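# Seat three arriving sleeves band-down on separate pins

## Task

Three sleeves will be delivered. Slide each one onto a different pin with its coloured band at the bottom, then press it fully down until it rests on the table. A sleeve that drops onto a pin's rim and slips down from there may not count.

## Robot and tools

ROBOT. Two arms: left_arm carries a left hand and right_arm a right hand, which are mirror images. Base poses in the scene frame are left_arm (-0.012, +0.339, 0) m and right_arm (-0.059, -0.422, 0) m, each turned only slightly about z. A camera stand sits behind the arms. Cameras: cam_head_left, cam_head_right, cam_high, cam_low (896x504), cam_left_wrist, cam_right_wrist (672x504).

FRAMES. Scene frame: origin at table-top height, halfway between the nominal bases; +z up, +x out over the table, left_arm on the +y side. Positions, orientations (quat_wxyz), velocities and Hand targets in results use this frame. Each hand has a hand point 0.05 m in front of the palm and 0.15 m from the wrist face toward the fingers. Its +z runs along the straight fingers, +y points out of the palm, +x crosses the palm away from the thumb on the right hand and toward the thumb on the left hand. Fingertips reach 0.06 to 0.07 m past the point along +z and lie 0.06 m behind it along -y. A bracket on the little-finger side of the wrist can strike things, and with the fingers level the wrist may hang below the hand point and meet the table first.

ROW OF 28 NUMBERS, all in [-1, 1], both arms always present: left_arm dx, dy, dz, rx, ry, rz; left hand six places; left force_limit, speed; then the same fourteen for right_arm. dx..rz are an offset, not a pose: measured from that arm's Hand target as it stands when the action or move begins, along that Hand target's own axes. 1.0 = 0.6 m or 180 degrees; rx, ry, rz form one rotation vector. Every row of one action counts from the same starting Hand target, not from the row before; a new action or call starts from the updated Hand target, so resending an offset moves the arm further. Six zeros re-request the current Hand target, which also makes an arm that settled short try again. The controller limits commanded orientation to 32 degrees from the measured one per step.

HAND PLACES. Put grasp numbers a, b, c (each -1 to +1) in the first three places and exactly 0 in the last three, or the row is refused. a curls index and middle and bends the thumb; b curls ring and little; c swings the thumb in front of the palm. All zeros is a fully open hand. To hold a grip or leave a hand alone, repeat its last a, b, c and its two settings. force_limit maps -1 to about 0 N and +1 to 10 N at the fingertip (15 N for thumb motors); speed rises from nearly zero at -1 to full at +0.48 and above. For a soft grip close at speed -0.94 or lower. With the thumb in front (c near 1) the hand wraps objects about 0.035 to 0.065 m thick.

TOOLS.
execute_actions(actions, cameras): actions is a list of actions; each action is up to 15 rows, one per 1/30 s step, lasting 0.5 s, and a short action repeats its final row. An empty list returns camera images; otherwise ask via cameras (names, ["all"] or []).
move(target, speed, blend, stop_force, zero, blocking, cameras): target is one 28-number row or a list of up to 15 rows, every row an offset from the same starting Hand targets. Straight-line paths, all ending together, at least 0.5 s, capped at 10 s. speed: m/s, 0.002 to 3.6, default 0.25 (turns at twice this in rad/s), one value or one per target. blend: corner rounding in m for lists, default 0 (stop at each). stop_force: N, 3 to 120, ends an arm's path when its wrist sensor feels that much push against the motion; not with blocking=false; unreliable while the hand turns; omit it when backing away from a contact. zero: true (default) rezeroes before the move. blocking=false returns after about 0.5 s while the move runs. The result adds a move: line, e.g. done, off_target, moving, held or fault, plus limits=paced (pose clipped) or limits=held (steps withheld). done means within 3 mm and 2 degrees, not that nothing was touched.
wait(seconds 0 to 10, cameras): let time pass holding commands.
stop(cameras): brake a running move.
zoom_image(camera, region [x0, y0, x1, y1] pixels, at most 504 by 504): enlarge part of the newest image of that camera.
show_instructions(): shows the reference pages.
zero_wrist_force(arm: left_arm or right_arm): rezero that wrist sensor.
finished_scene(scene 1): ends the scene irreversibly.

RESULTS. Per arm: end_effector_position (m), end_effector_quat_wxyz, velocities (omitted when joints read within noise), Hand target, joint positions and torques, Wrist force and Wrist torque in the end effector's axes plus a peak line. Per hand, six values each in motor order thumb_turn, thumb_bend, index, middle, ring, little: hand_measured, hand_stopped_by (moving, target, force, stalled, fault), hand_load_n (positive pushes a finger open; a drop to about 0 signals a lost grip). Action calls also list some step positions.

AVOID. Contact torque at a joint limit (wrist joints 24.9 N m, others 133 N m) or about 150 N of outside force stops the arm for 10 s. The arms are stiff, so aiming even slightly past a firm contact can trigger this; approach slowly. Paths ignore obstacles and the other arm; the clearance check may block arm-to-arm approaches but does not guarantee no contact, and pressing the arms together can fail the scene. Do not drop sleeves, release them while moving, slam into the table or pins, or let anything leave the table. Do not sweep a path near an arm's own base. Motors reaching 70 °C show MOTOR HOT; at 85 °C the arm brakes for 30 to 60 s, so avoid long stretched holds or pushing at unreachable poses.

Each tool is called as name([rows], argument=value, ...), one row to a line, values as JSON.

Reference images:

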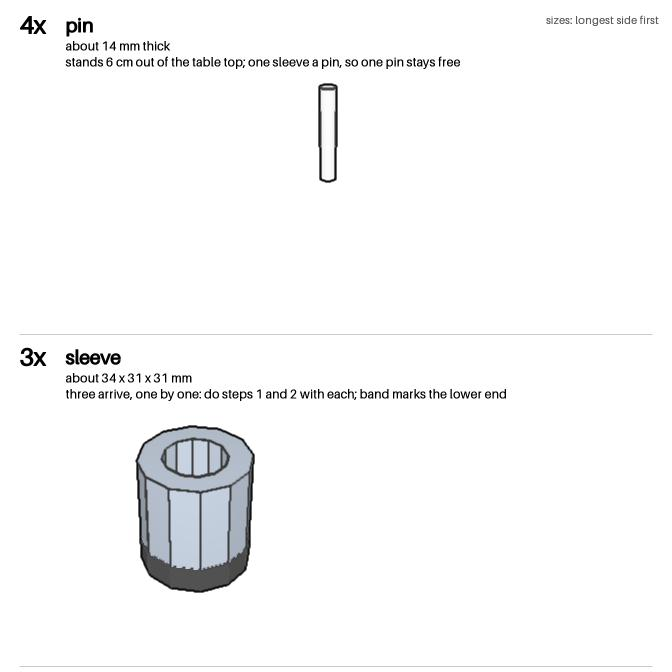

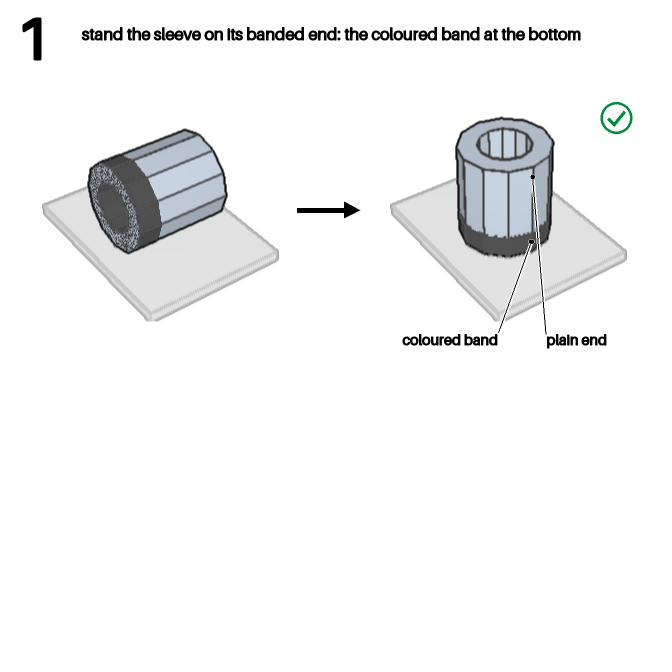

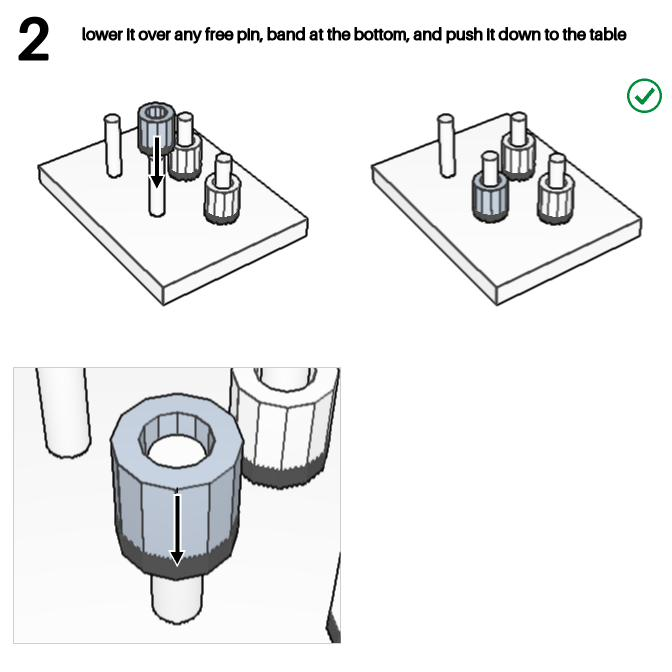

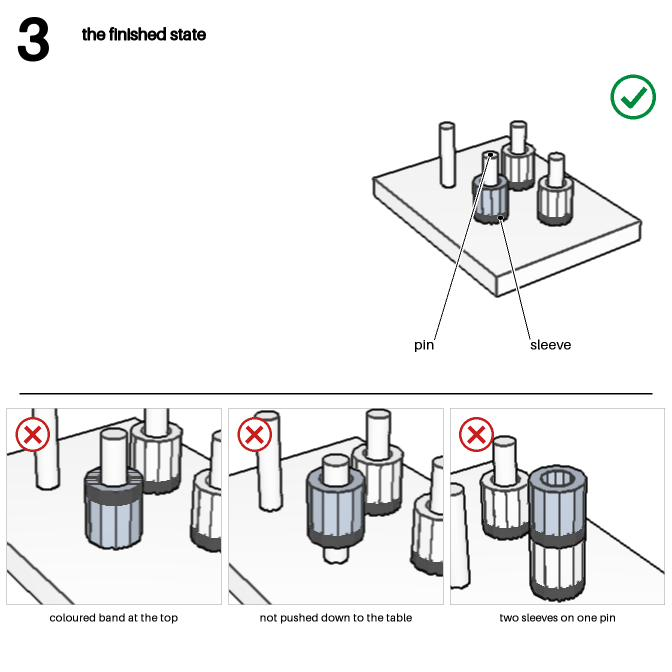

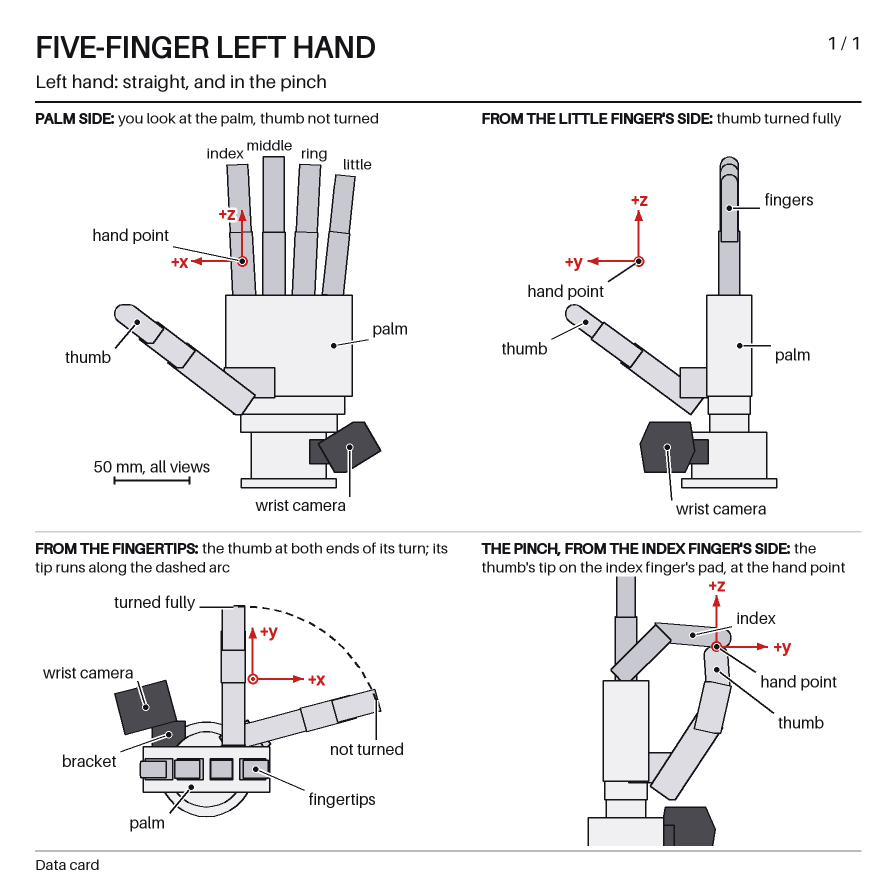

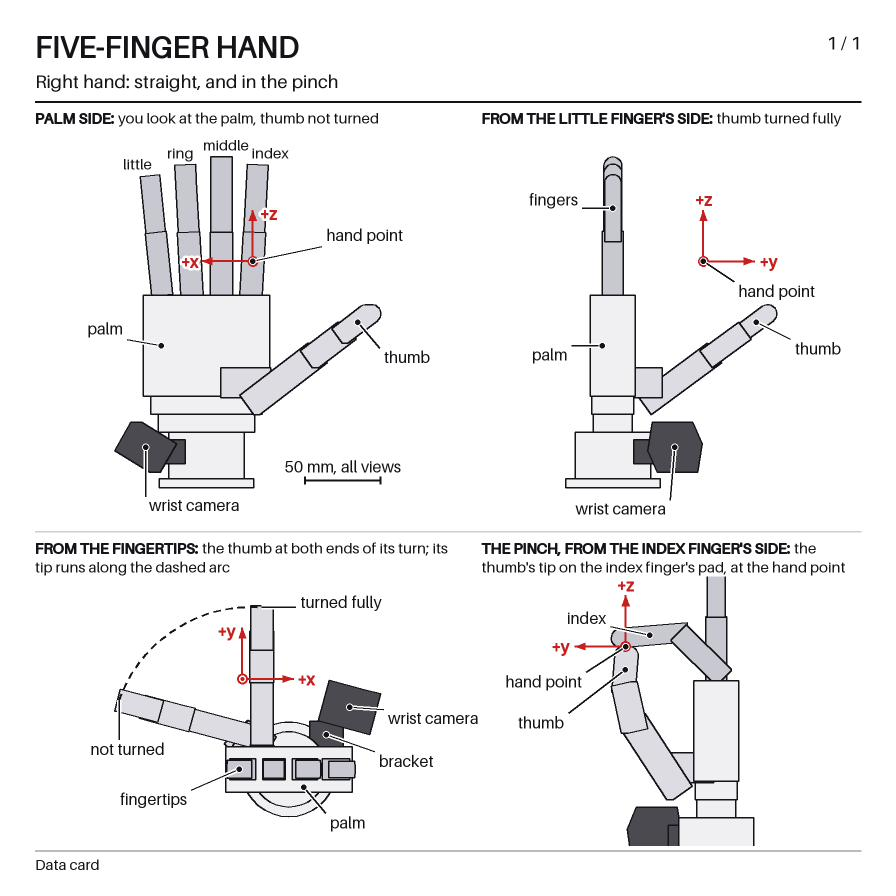

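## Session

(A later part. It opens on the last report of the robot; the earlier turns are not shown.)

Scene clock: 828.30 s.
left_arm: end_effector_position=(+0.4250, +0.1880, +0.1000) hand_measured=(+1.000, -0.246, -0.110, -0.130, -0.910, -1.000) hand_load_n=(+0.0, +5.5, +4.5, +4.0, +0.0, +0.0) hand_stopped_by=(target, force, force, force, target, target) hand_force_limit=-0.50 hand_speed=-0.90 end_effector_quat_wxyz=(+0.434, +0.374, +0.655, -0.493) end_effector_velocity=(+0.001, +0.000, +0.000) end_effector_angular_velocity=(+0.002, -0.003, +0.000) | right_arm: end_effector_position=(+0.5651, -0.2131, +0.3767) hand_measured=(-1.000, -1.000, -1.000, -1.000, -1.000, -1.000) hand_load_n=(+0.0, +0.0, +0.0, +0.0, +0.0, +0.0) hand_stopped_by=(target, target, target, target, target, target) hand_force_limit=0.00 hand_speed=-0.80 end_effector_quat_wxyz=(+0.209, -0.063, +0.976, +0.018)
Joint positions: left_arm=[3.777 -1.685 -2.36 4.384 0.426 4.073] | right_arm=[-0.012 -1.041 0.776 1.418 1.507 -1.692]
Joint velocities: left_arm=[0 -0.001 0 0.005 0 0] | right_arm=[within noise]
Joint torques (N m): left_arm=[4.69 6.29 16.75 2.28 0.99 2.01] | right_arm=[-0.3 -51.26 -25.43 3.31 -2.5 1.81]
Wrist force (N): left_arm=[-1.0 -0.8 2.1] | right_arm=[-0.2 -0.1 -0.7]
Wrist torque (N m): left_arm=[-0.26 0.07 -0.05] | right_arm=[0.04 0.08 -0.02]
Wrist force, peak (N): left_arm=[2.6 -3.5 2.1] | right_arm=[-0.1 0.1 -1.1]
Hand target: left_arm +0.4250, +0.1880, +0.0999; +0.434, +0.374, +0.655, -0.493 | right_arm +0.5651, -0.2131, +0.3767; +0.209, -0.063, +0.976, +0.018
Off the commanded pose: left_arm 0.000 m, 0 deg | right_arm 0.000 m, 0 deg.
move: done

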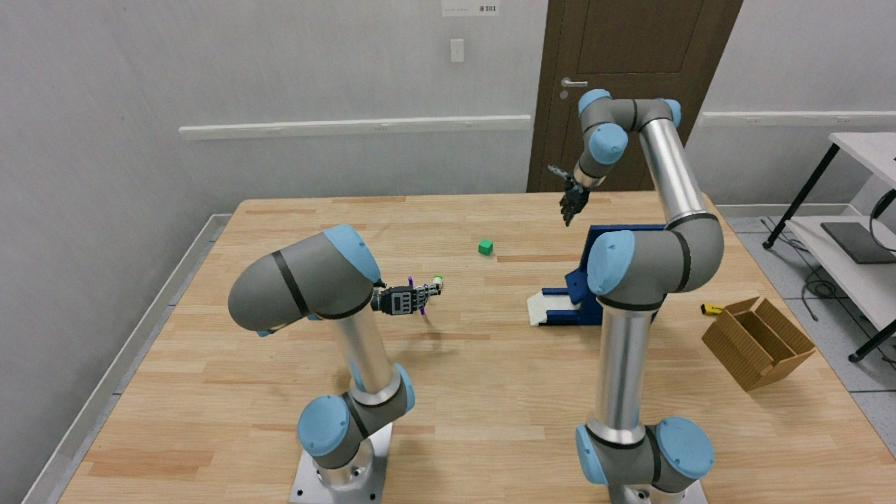

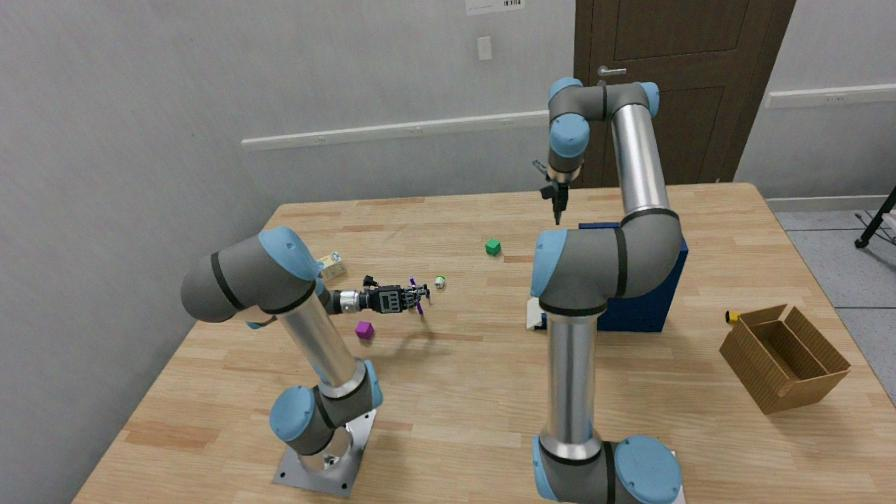

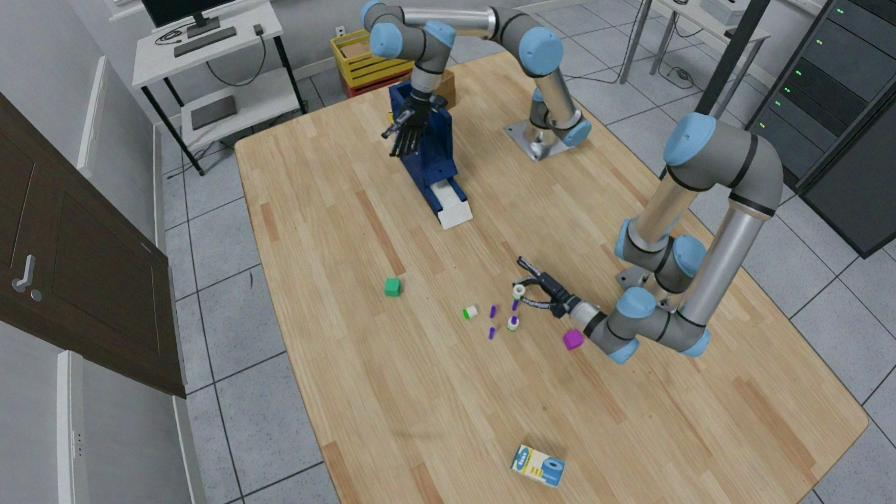

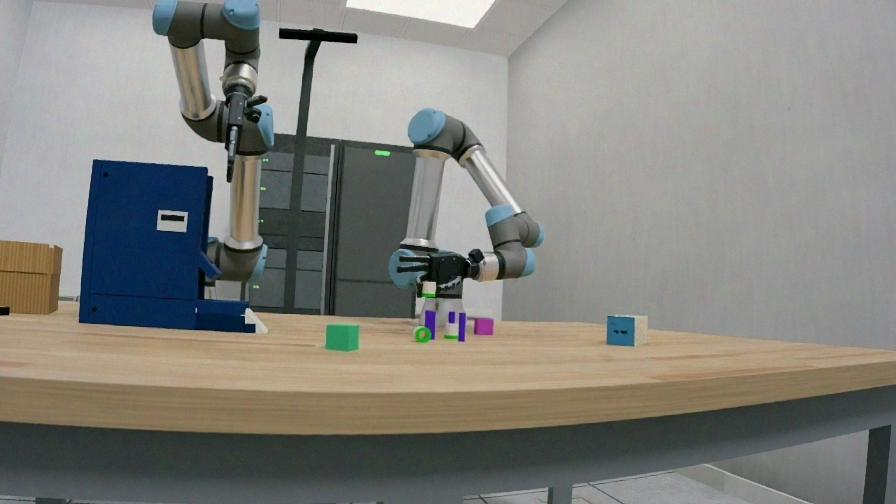

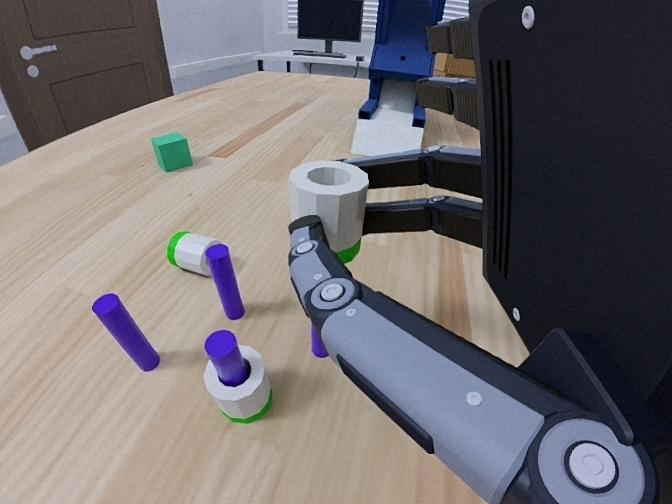

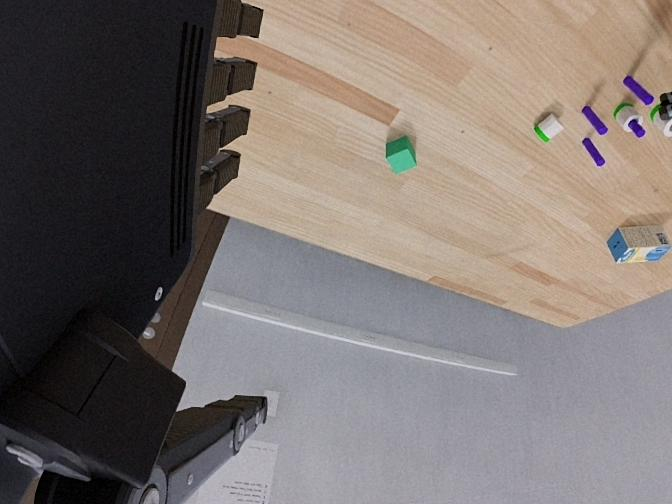

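move(target=[0.0317, 0.0097, 0.0037, 0, 0, 0, 0.6, 0, 1, 0, 0, 0, -0.5, -0.9, 0, 0, 0, 0, 0, 0, 0, 0, 0, 0, 0, 0, 0, -0.8], speed=0.1, cameras=["cam_low", "cam_high", "cam_left_wrist"])

zoom_image(camera="cam_left_wrist", region=[280, 220, 370, 350])

zoom_image(camera="cam_low", region=[414, 285, 444, 345])

zoom_image(camera="cam_high", region=[505, 280, 535, 315])

Scene clock: 852.70 s.
left_arm: end_effector_position=(+0.4242, +0.1884, +0.0798) hand_measured=(+1.000, -0.246, -0.110, -0.130, -0.910, -1.000) hand_load_n=(+0.5, +5.5, +4.5, +4.0, +0.0, +0.0) hand_stopped_by=(target, force, force, force, target, target) hand_force_limit=-0.50 hand_speed=-0.90 end_effector_quat_wxyz=(+0.434, +0.374, +0.655, -0.493) | right_arm: end_effector_position=(+0.5651, -0.2131, +0.3767) hand_measured=(-1.000, -1.000, -1.000, -1.000, -1.000, -1.000) hand_load_n=(-0.5, +0.0, +0.0, +0.0, -0.5, +0.0) hand_stopped_by=(target, target, target, target, target, target) hand_force_limit=0.00 hand_speed=-0.80 end_effector_quat_wxyz=(+0.209, -0.063, +0.976, +0.018)
Joint positions: left_arm=[3.779 -1.739 -2.38 4.455 0.428 4.075] | right_arm=[-0.012 -1.041 0.776 1.418 1.507 -1.692]
Joint torques (N m): left_arm=[-0.96 32.22 24.02 -2.83 -1.27 -2.22] | right_arm=[-0.19 -51.58 -24.69 3.38 -2.61 1.91]
Wrist force (N): left_arm=[-1.0 -1.0 1.8] | right_arm=[-0.1 0.0 -0.7]
Wrist torque (N m): left_arm=[-0.27 0.03 -0.06] | right_arm=[0.05 0.05 -0.01]
Wrist force, peak (N): left_arm=[-1.1 -1.1 2.2] | right_arm=[-0.3 -0.2 -1.0]
Hand target: left_arm +0.4243, +0.1884, +0.0799; +0.434, +0.374, +0.655, -0.493 | right_arm +0.5651, -0.2131, +0.3767; +0.209, -0.063, +0.976, +0.018
Off the commanded pose: left_arm 0.000 m, 0 deg | right_arm 0.000 m, 0 deg.
move: done
Images, in order (width x height): cam_high 896x504, cam_low 896x504, cam_left_wrist 672x504.

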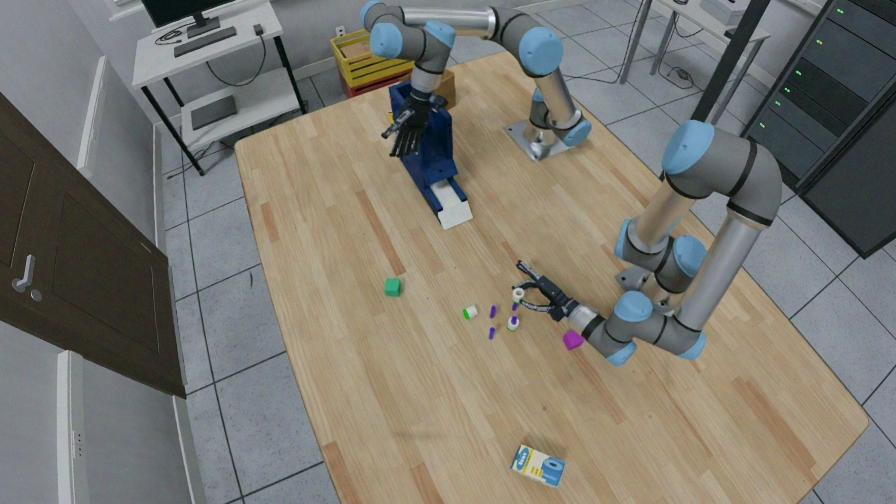

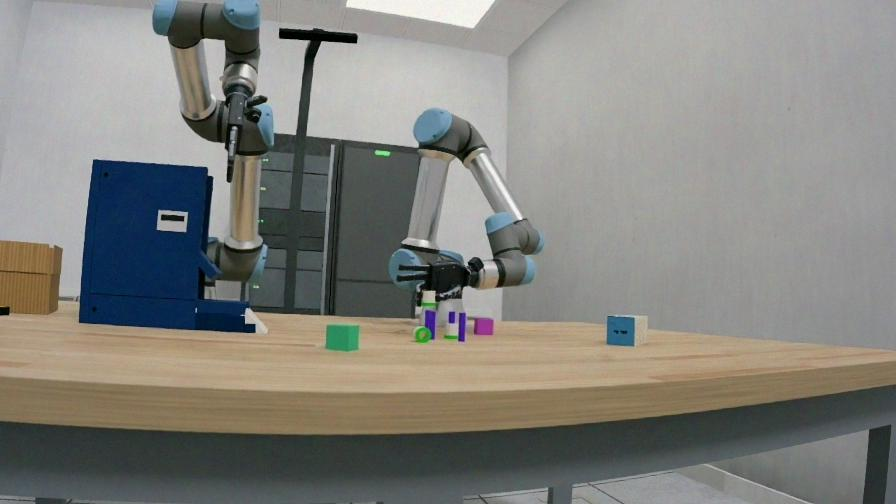

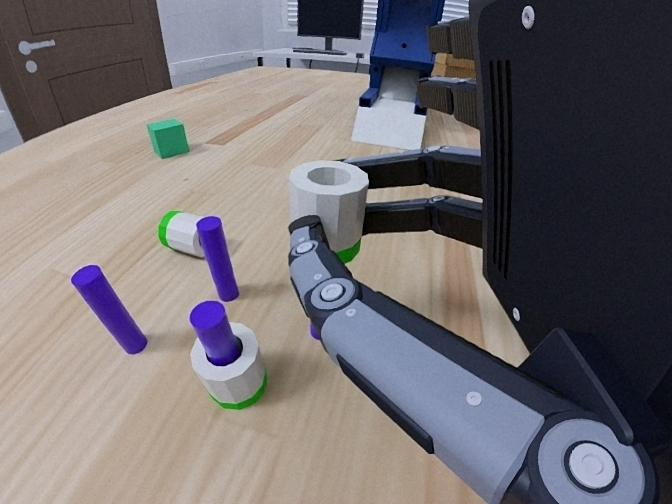

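Scaled by 3.877 from the camera's 672x504 image, which has a finer 960x720 frame.

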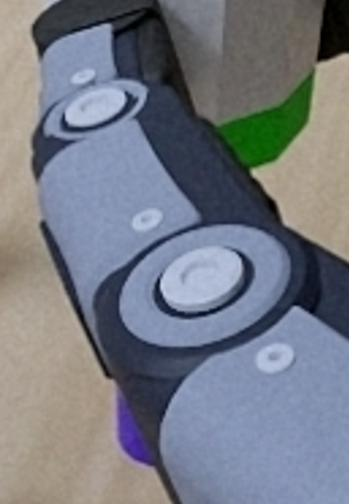

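Scaled by 8.400 from the camera's 896x504 image, which has a finer 1280x720 frame.

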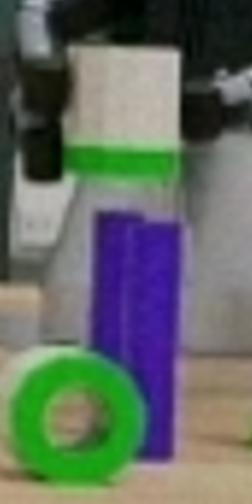

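Scaled by 14.400 from the camera's 896x504 image, which has a finer 1280x720 frame.

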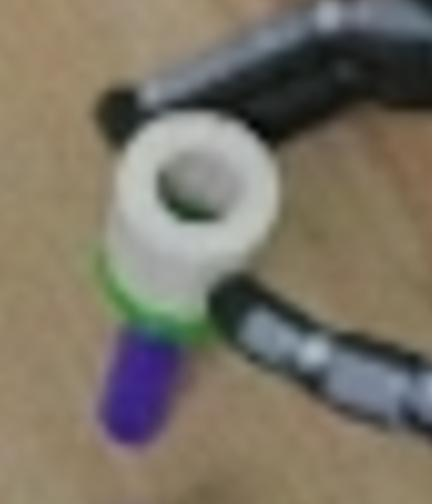

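move(target=[0.0345, 0.0117, 0.005, 0, 0, 0, 0.6, 0, 1, 0, 0, 0, -0.5, -0.9, 0, 0, 0, 0, 0, 0, 0, 0, 0, 0, 0, 0, 0, -0.8], speed=0.02, stop_force=3.5, cameras=["cam_low", "cam_high", "cam_left_wrist"])

zoom_image(camera="cam_low", region=[404, 285, 464, 345])

Scene clock: 863.80 s.
left_arm: end_effector_position=(+0.4242, +0.1884, +0.0579) hand_measured=(+1.000, -0.246, -0.110, -0.130, -0.910, -1.000) hand_load_n=(+0.0, +5.5, +5.0, +4.0, +0.0, +0.0) hand_stopped_by=(target, force, force, force, target, target) hand_force_limit=-0.50 hand_speed=-0.90 end_effector_quat_wxyz=(+0.434, +0.374, +0.655, -0.493) | right_arm: end_effector_position=(+0.5651, -0.2131, +0.3767) hand_measured=(-1.000, -1.000, -1.000, -1.000, -1.000, -1.000) hand_load_n=(+0.0, +0.0, -0.5, +0.0, +0.0, +0.0) hand_stopped_by=(target, target, target, target, target, target) hand_force_limit=0.00 hand_speed=-0.80 end_effector_quat_wxyz=(+0.209, -0.063, +0.976, +0.018)
Joint positions: left_arm=[3.78 -1.803 -2.396 4.535 0.428 4.075] | right_arm=[-0.012 -1.041 0.776 1.418 1.507 -1.692]
Joint torques (N m): left_arm=[-0.34 33.02 23.16 -2.6 -1.6 -2.06] | right_arm=[-0.66 -51.36 -25.01 3.31 -2.51 1.79]
Wrist force (N): left_arm=[-1.2 -1.0 2.0] | right_arm=[0.1 -0.1 -0.7]
Wrist torque (N m): left_arm=[-0.30 0.08 -0.07] | right_arm=[0.02 0.02 -0.01]
Wrist force, peak (N): left_arm=[-1.2 -0.8 2.4] | right_arm=[-0.1 -0.4 -1.0]
Hand target: left_arm +0.4242, +0.1884, +0.0579; +0.434, +0.374, +0.655, -0.493 | right_arm +0.5651, -0.2131, +0.3767; +0.209, -0.063, +0.976, +0.018
Off the commanded pose: left_arm 0.000 m, 0 deg | right_arm 0.000 m, 0 deg.
move: done
Images, in order (width x height): cam_high 896x504, cam_low 896x504, cam_left_wrist 672x504.

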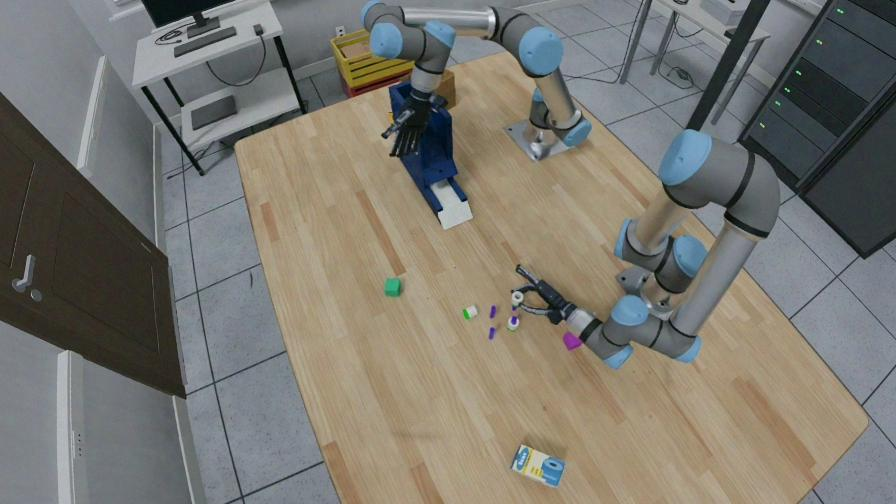

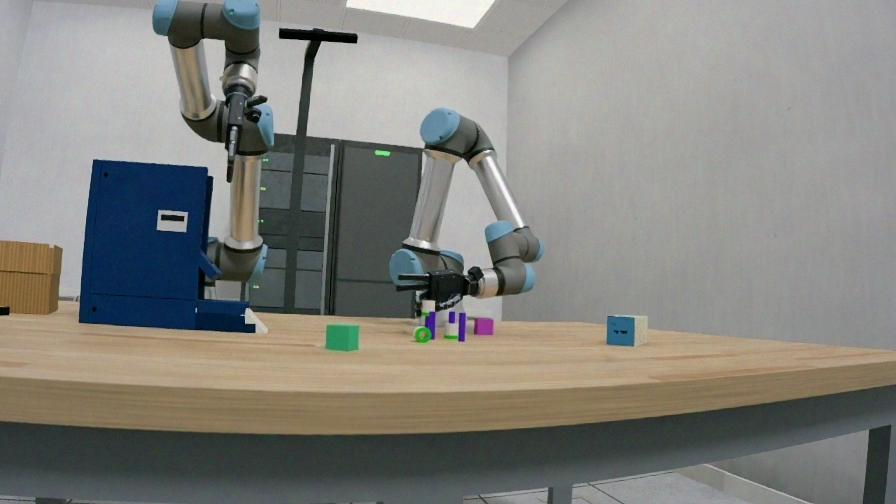

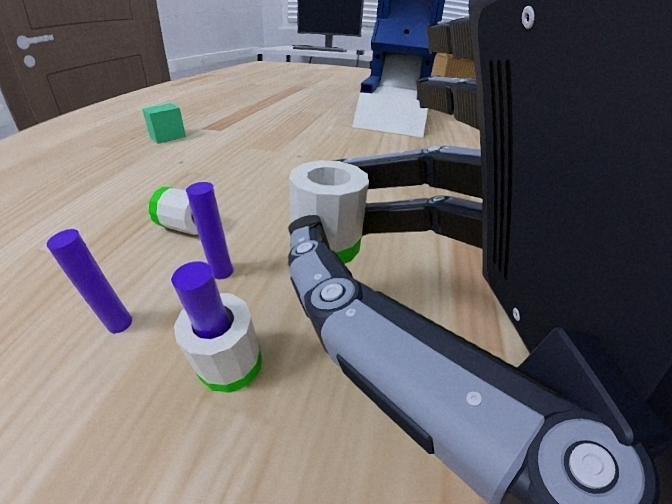

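Scaled by 8.400 from the camera's 896x504 image, which has a finer 1280x720 frame.

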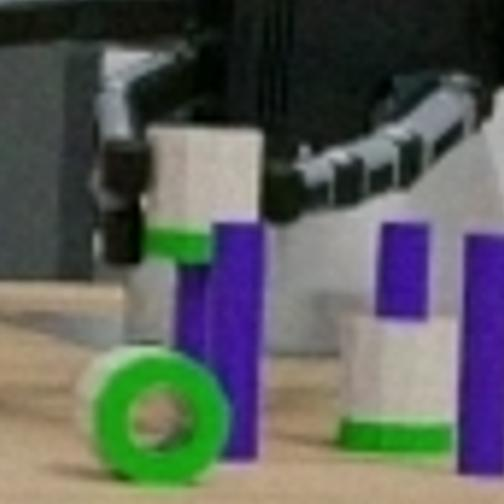

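move(target=[0.0592, 0.0203, 0.0087, 0, 0, 0, 0.6, 0, 1, 0, 0, 0, -0.5, -0.9, 0, 0, 0, 0, 0, 0, 0, 0, 0, 0, 0, 0, 0, -0.8], speed=0.025, stop_force=4, cameras=["cam_low", "cam_left_wrist"])

zoom_image(camera="cam_low", region=[404, 285, 464, 345])

Scene clock: 868.93 s.
left_arm: end_effector_position=(+0.4242, +0.1884, +0.0200) hand_measured=(+1.000, -0.246, -0.110, -0.130, -0.910, -1.000) hand_load_n=(+0.0, +6.0, +4.5, +4.0, +0.0, +0.0) hand_stopped_by=(target, force, force, force, target, target) hand_force_limit=-0.50 hand_speed=-0.90 end_effector_quat_wxyz=(+0.434, +0.374, +0.655, -0.493) | right_arm: end_effector_position=(+0.5651, -0.2131, +0.3767) hand_measured=(-1.000, -1.000, -1.000, -1.000, -1.000, -1.000) hand_load_n=(+0.0, +0.0, +0.0, +0.0, +0.0, +0.0) hand_stopped_by=(target, target, target, target, target, target) hand_force_limit=0.00 hand_speed=-0.80 end_effector_quat_wxyz=(+0.209, -0.063, +0.976, +0.018)
Joint positions: left_arm=[3.779 -1.923 -2.414 4.673 0.428 4.074] | right_arm=[-0.012 -1.041 0.776 1.418 1.507 -1.692]
Joint torques (N m): left_arm=[-5.69 35.94 10.31 -2.55 -2.06 -2.13] | right_arm=[-0.42 -51.2 -25.06 3.24 -2.52 1.8]
Wrist force (N): left_arm=[-0.8 -0.9 2.0] | right_arm=[-0.1 0.0 -0.6]
Wrist torque (N m): left_arm=[-0.26 0.03 -0.05] | right_arm=[0.04 0.05 0.00]
Wrist force, peak (N): left_arm=[-1.4 -1.3 2.2] | right_arm=[0.2 0.1 -1.0]
Hand target: left_arm +0.4243, +0.1884, +0.0200; +0.434, +0.374, +0.655, -0.493 | right_arm +0.5651, -0.2131, +0.3767; +0.209, -0.063, +0.976, +0.018
Off the commanded pose: left_arm 0.000 m, 0 deg | right_arm 0.000 m, 0 deg.
move: done
Images, in order (width x height): cam_low 896x504, cam_left_wrist 672x504.

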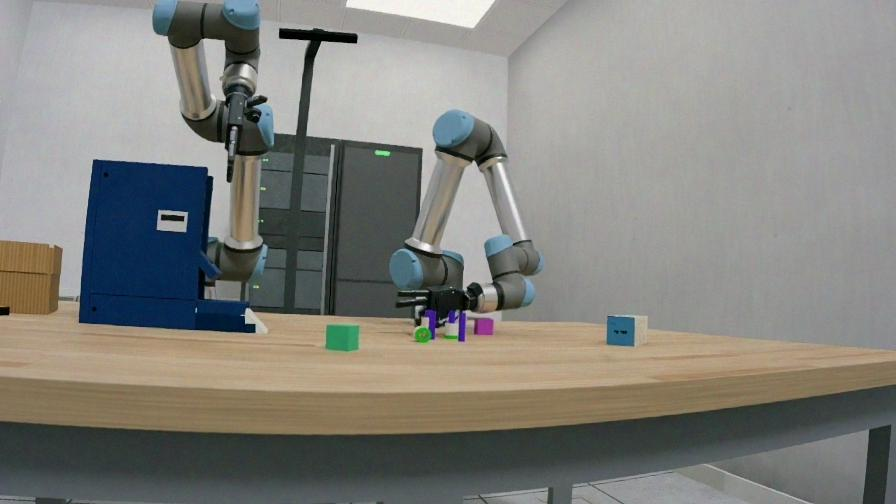

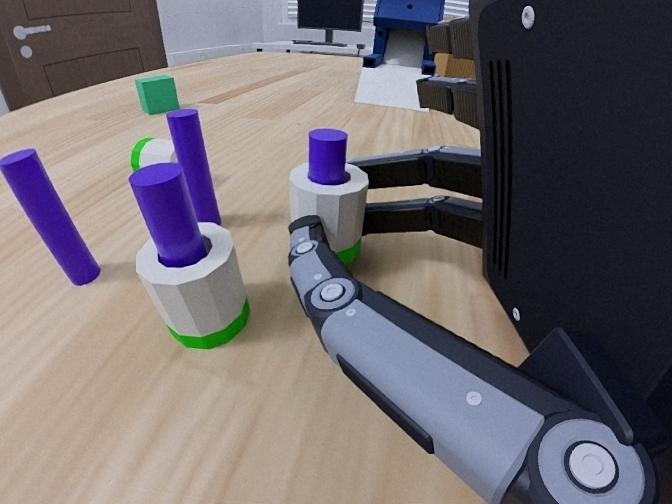

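Scaled by 8.400 from the camera's 896x504 image, which has a finer 1280x720 frame.

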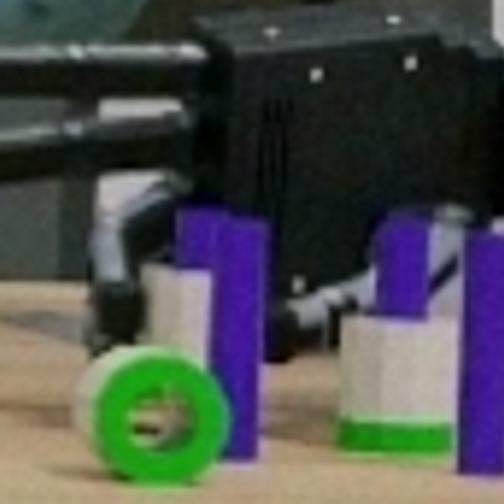

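move(target=[0.0039, 0.0013, 0.0006, 0, 0, 0, 0.6, 0, 1, 0, 0, 0, -0.5, -0.9, 0, 0, 0, 0, 0, 0, 0, 0, 0, 0, 0, 0, 0, -0.8], speed=0.01, stop_force=3.5)

move(target=[0, 0, 0, 0, 0, 0, 0.41, 0, 1, 0, 0, 0, -0.5, -0.88, 0, 0, 0, 0, 0, 0, 0, 0, 0, 0, 0, 0, 0, -0.8], speed=0.02, cameras=["cam_left_wrist", "cam_low", "cam_high"])

zoom_image(camera="cam_high", region=[480, 270, 550, 340])

Scene clock: 877.50 s.
left_arm: end_effector_position=(+0.4242, +0.1884, +0.0174) hand_measured=(+1.000, -0.246, -0.110, -0.130, -0.910, -1.000) hand_load_n=(+0.0, +5.5, +4.5, +4.0, +0.0, +0.0) hand_stopped_by=(target, force, force, force, target, target) hand_force_limit=-0.50 hand_speed=-0.90 end_effector_quat_wxyz=(+0.434, +0.374, +0.655, -0.493) | right_arm: end_effector_position=(+0.5651, -0.2131, +0.3767) hand_measured=(-1.000, -1.000, -1.000, -1.000, -1.000, -1.000) hand_load_n=(+0.0, +0.0, +0.0, +0.0, +0.0, +0.0) hand_stopped_by=(target, target, target, target, target, target) hand_force_limit=0.00 hand_speed=-0.80 end_effector_quat_wxyz=(+0.209, -0.063, +0.976, +0.018)
Joint positions: left_arm=[3.779 -1.931 -2.414 4.682 0.428 4.074] | right_arm=[-0.012 -1.041 0.776 1.418 1.507 -1.692]
Joint torques (N m): left_arm=[-6.66 33.06 -2.59 -2.38 -2.05 -1.84] | right_arm=[-0.33 -51.54 -25.3 3.3 -2.51 1.74]
Wrist force (N): left_arm=[-0.7 -0.9 2.1] | right_arm=[0.1 0.2 -0.6]
Wrist torque (N m): left_arm=[-0.27 0.01 -0.03] | right_arm=[0.07 0.02 0.01]
Wrist force, peak (N): left_arm=[-1.0 -1.1 2.4] | right_arm=[-0.1 0.0 -1.1]
Hand target: left_arm +0.4242, +0.1884, +0.0175; +0.434, +0.374, +0.655, -0.493 | right_arm +0.5651, -0.2131, +0.3767; +0.209, -0.063, +0.976, +0.018
Off the commanded pose: left_arm 0.000 m, 0 deg | right_arm 0.000 m, 0 deg.
move: done

Scene clock: 878.37 s.
left_arm: end_effector_position=(+0.4242, +0.1884, +0.0175) hand_measured=(+1.000, -0.342, -0.180, -0.330, -0.938, -1.000) hand_load_n=(+0.0, +0.0, +0.0, +0.0, +0.0, +0.0) hand_stopped_by=(target, target, target, target, target, target) hand_force_limit=-0.50 hand_speed=-0.88 end_effector_quat_wxyz=(+0.434, +0.374, +0.655, -0.493) | right_arm: end_effector_position=(+0.5651, -0.2131, +0.3767) hand_measured=(-1.000, -1.000, -1.000, -1.000, -1.000, -1.000) hand_load_n=(+0.0, +0.0, +0.0, +0.0, +0.0, +0.0) hand_stopped_by=(target, target, target, target, target, target) hand_force_limit=0.00 hand_speed=-0.80 end_effector_quat_wxyz=(+0.209, -0.063, +0.976, +0.018)
Joint positions: left_arm=[3.779 -1.931 -2.414 4.682 0.428 4.074] | right_arm=[-0.012 -1.041 0.776 1.418 1.507 -1.692]
Joint torques (N m): left_arm=[-7.77 36.26 -2.99 -2.71 -2.04 -2.2] | right_arm=[-0.87 -51.05 -24.8 3.27 -2.54 1.81]
Wrist force (N): left_arm=[-1.0 -1.1 1.9] | right_arm=[-0.1 -0.1 -0.8]
Wrist torque (N m): left_arm=[-0.27 0.00 -0.02] | right_arm=[0.03 0.05 -0.01]
Wrist force, peak (N): left_arm=[-1.0 -1.1 2.1] | right_arm=[-0.1 0.0 -1.0]
Hand target: left_arm +0.4242, +0.1884, +0.0175; +0.434, +0.374, +0.655, -0.493 | right_arm +0.5651, -0.2131, +0.3767; +0.209, -0.063, +0.976, +0.018
Off the commanded pose: left_arm 0.000 m, 0 deg | right_arm 0.000 m, 0 deg.
move: done
Images, in order (width x height): cam_high 896x504, cam_low 896x504, cam_left_wrist 672x504.

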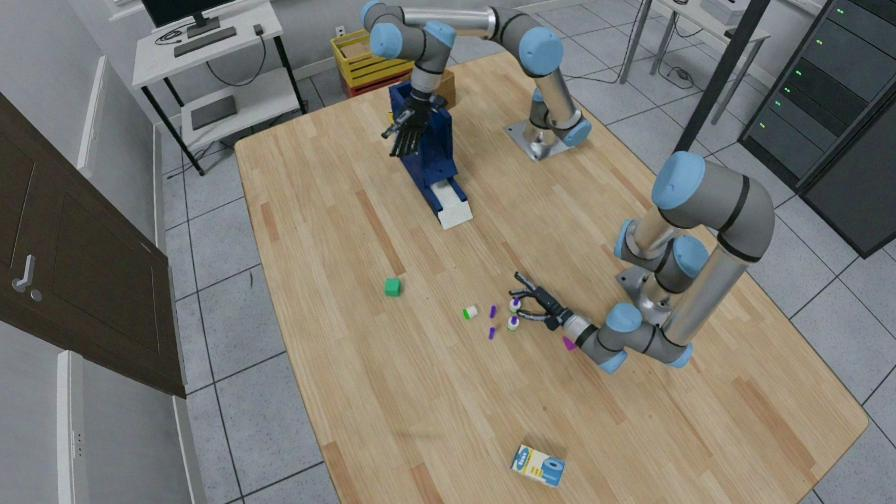

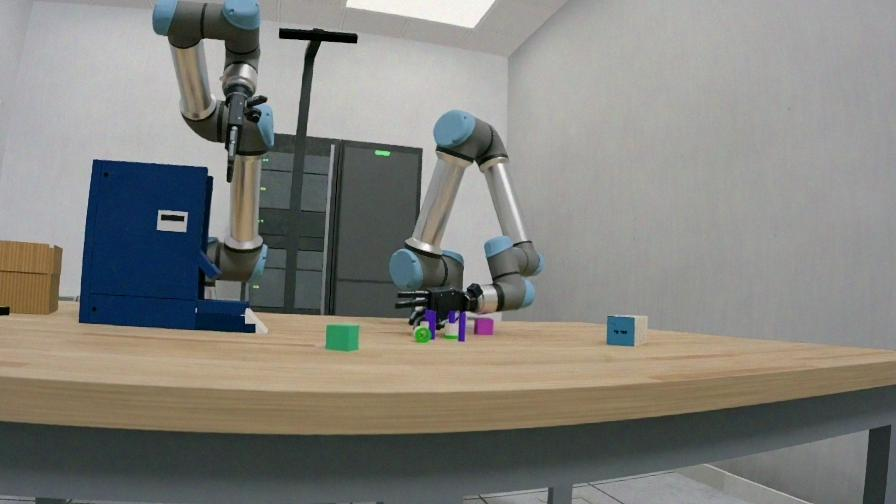

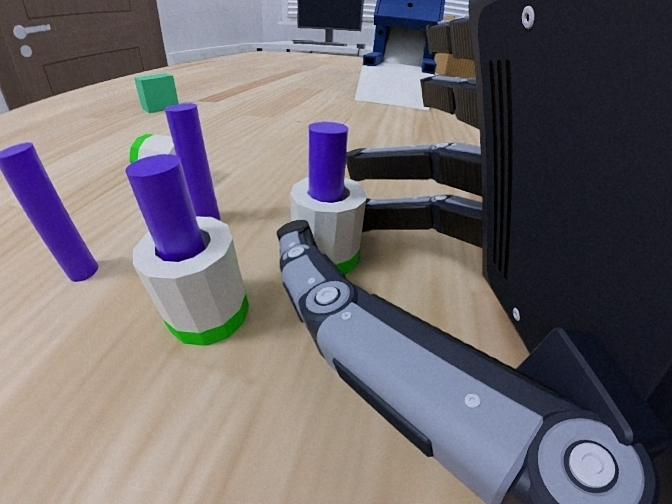

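Scaled by 7.200 from the camera's 896x504 image, which has a finer 1280x720 frame.

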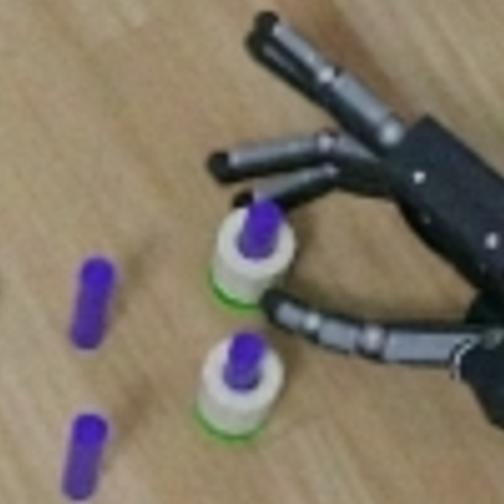

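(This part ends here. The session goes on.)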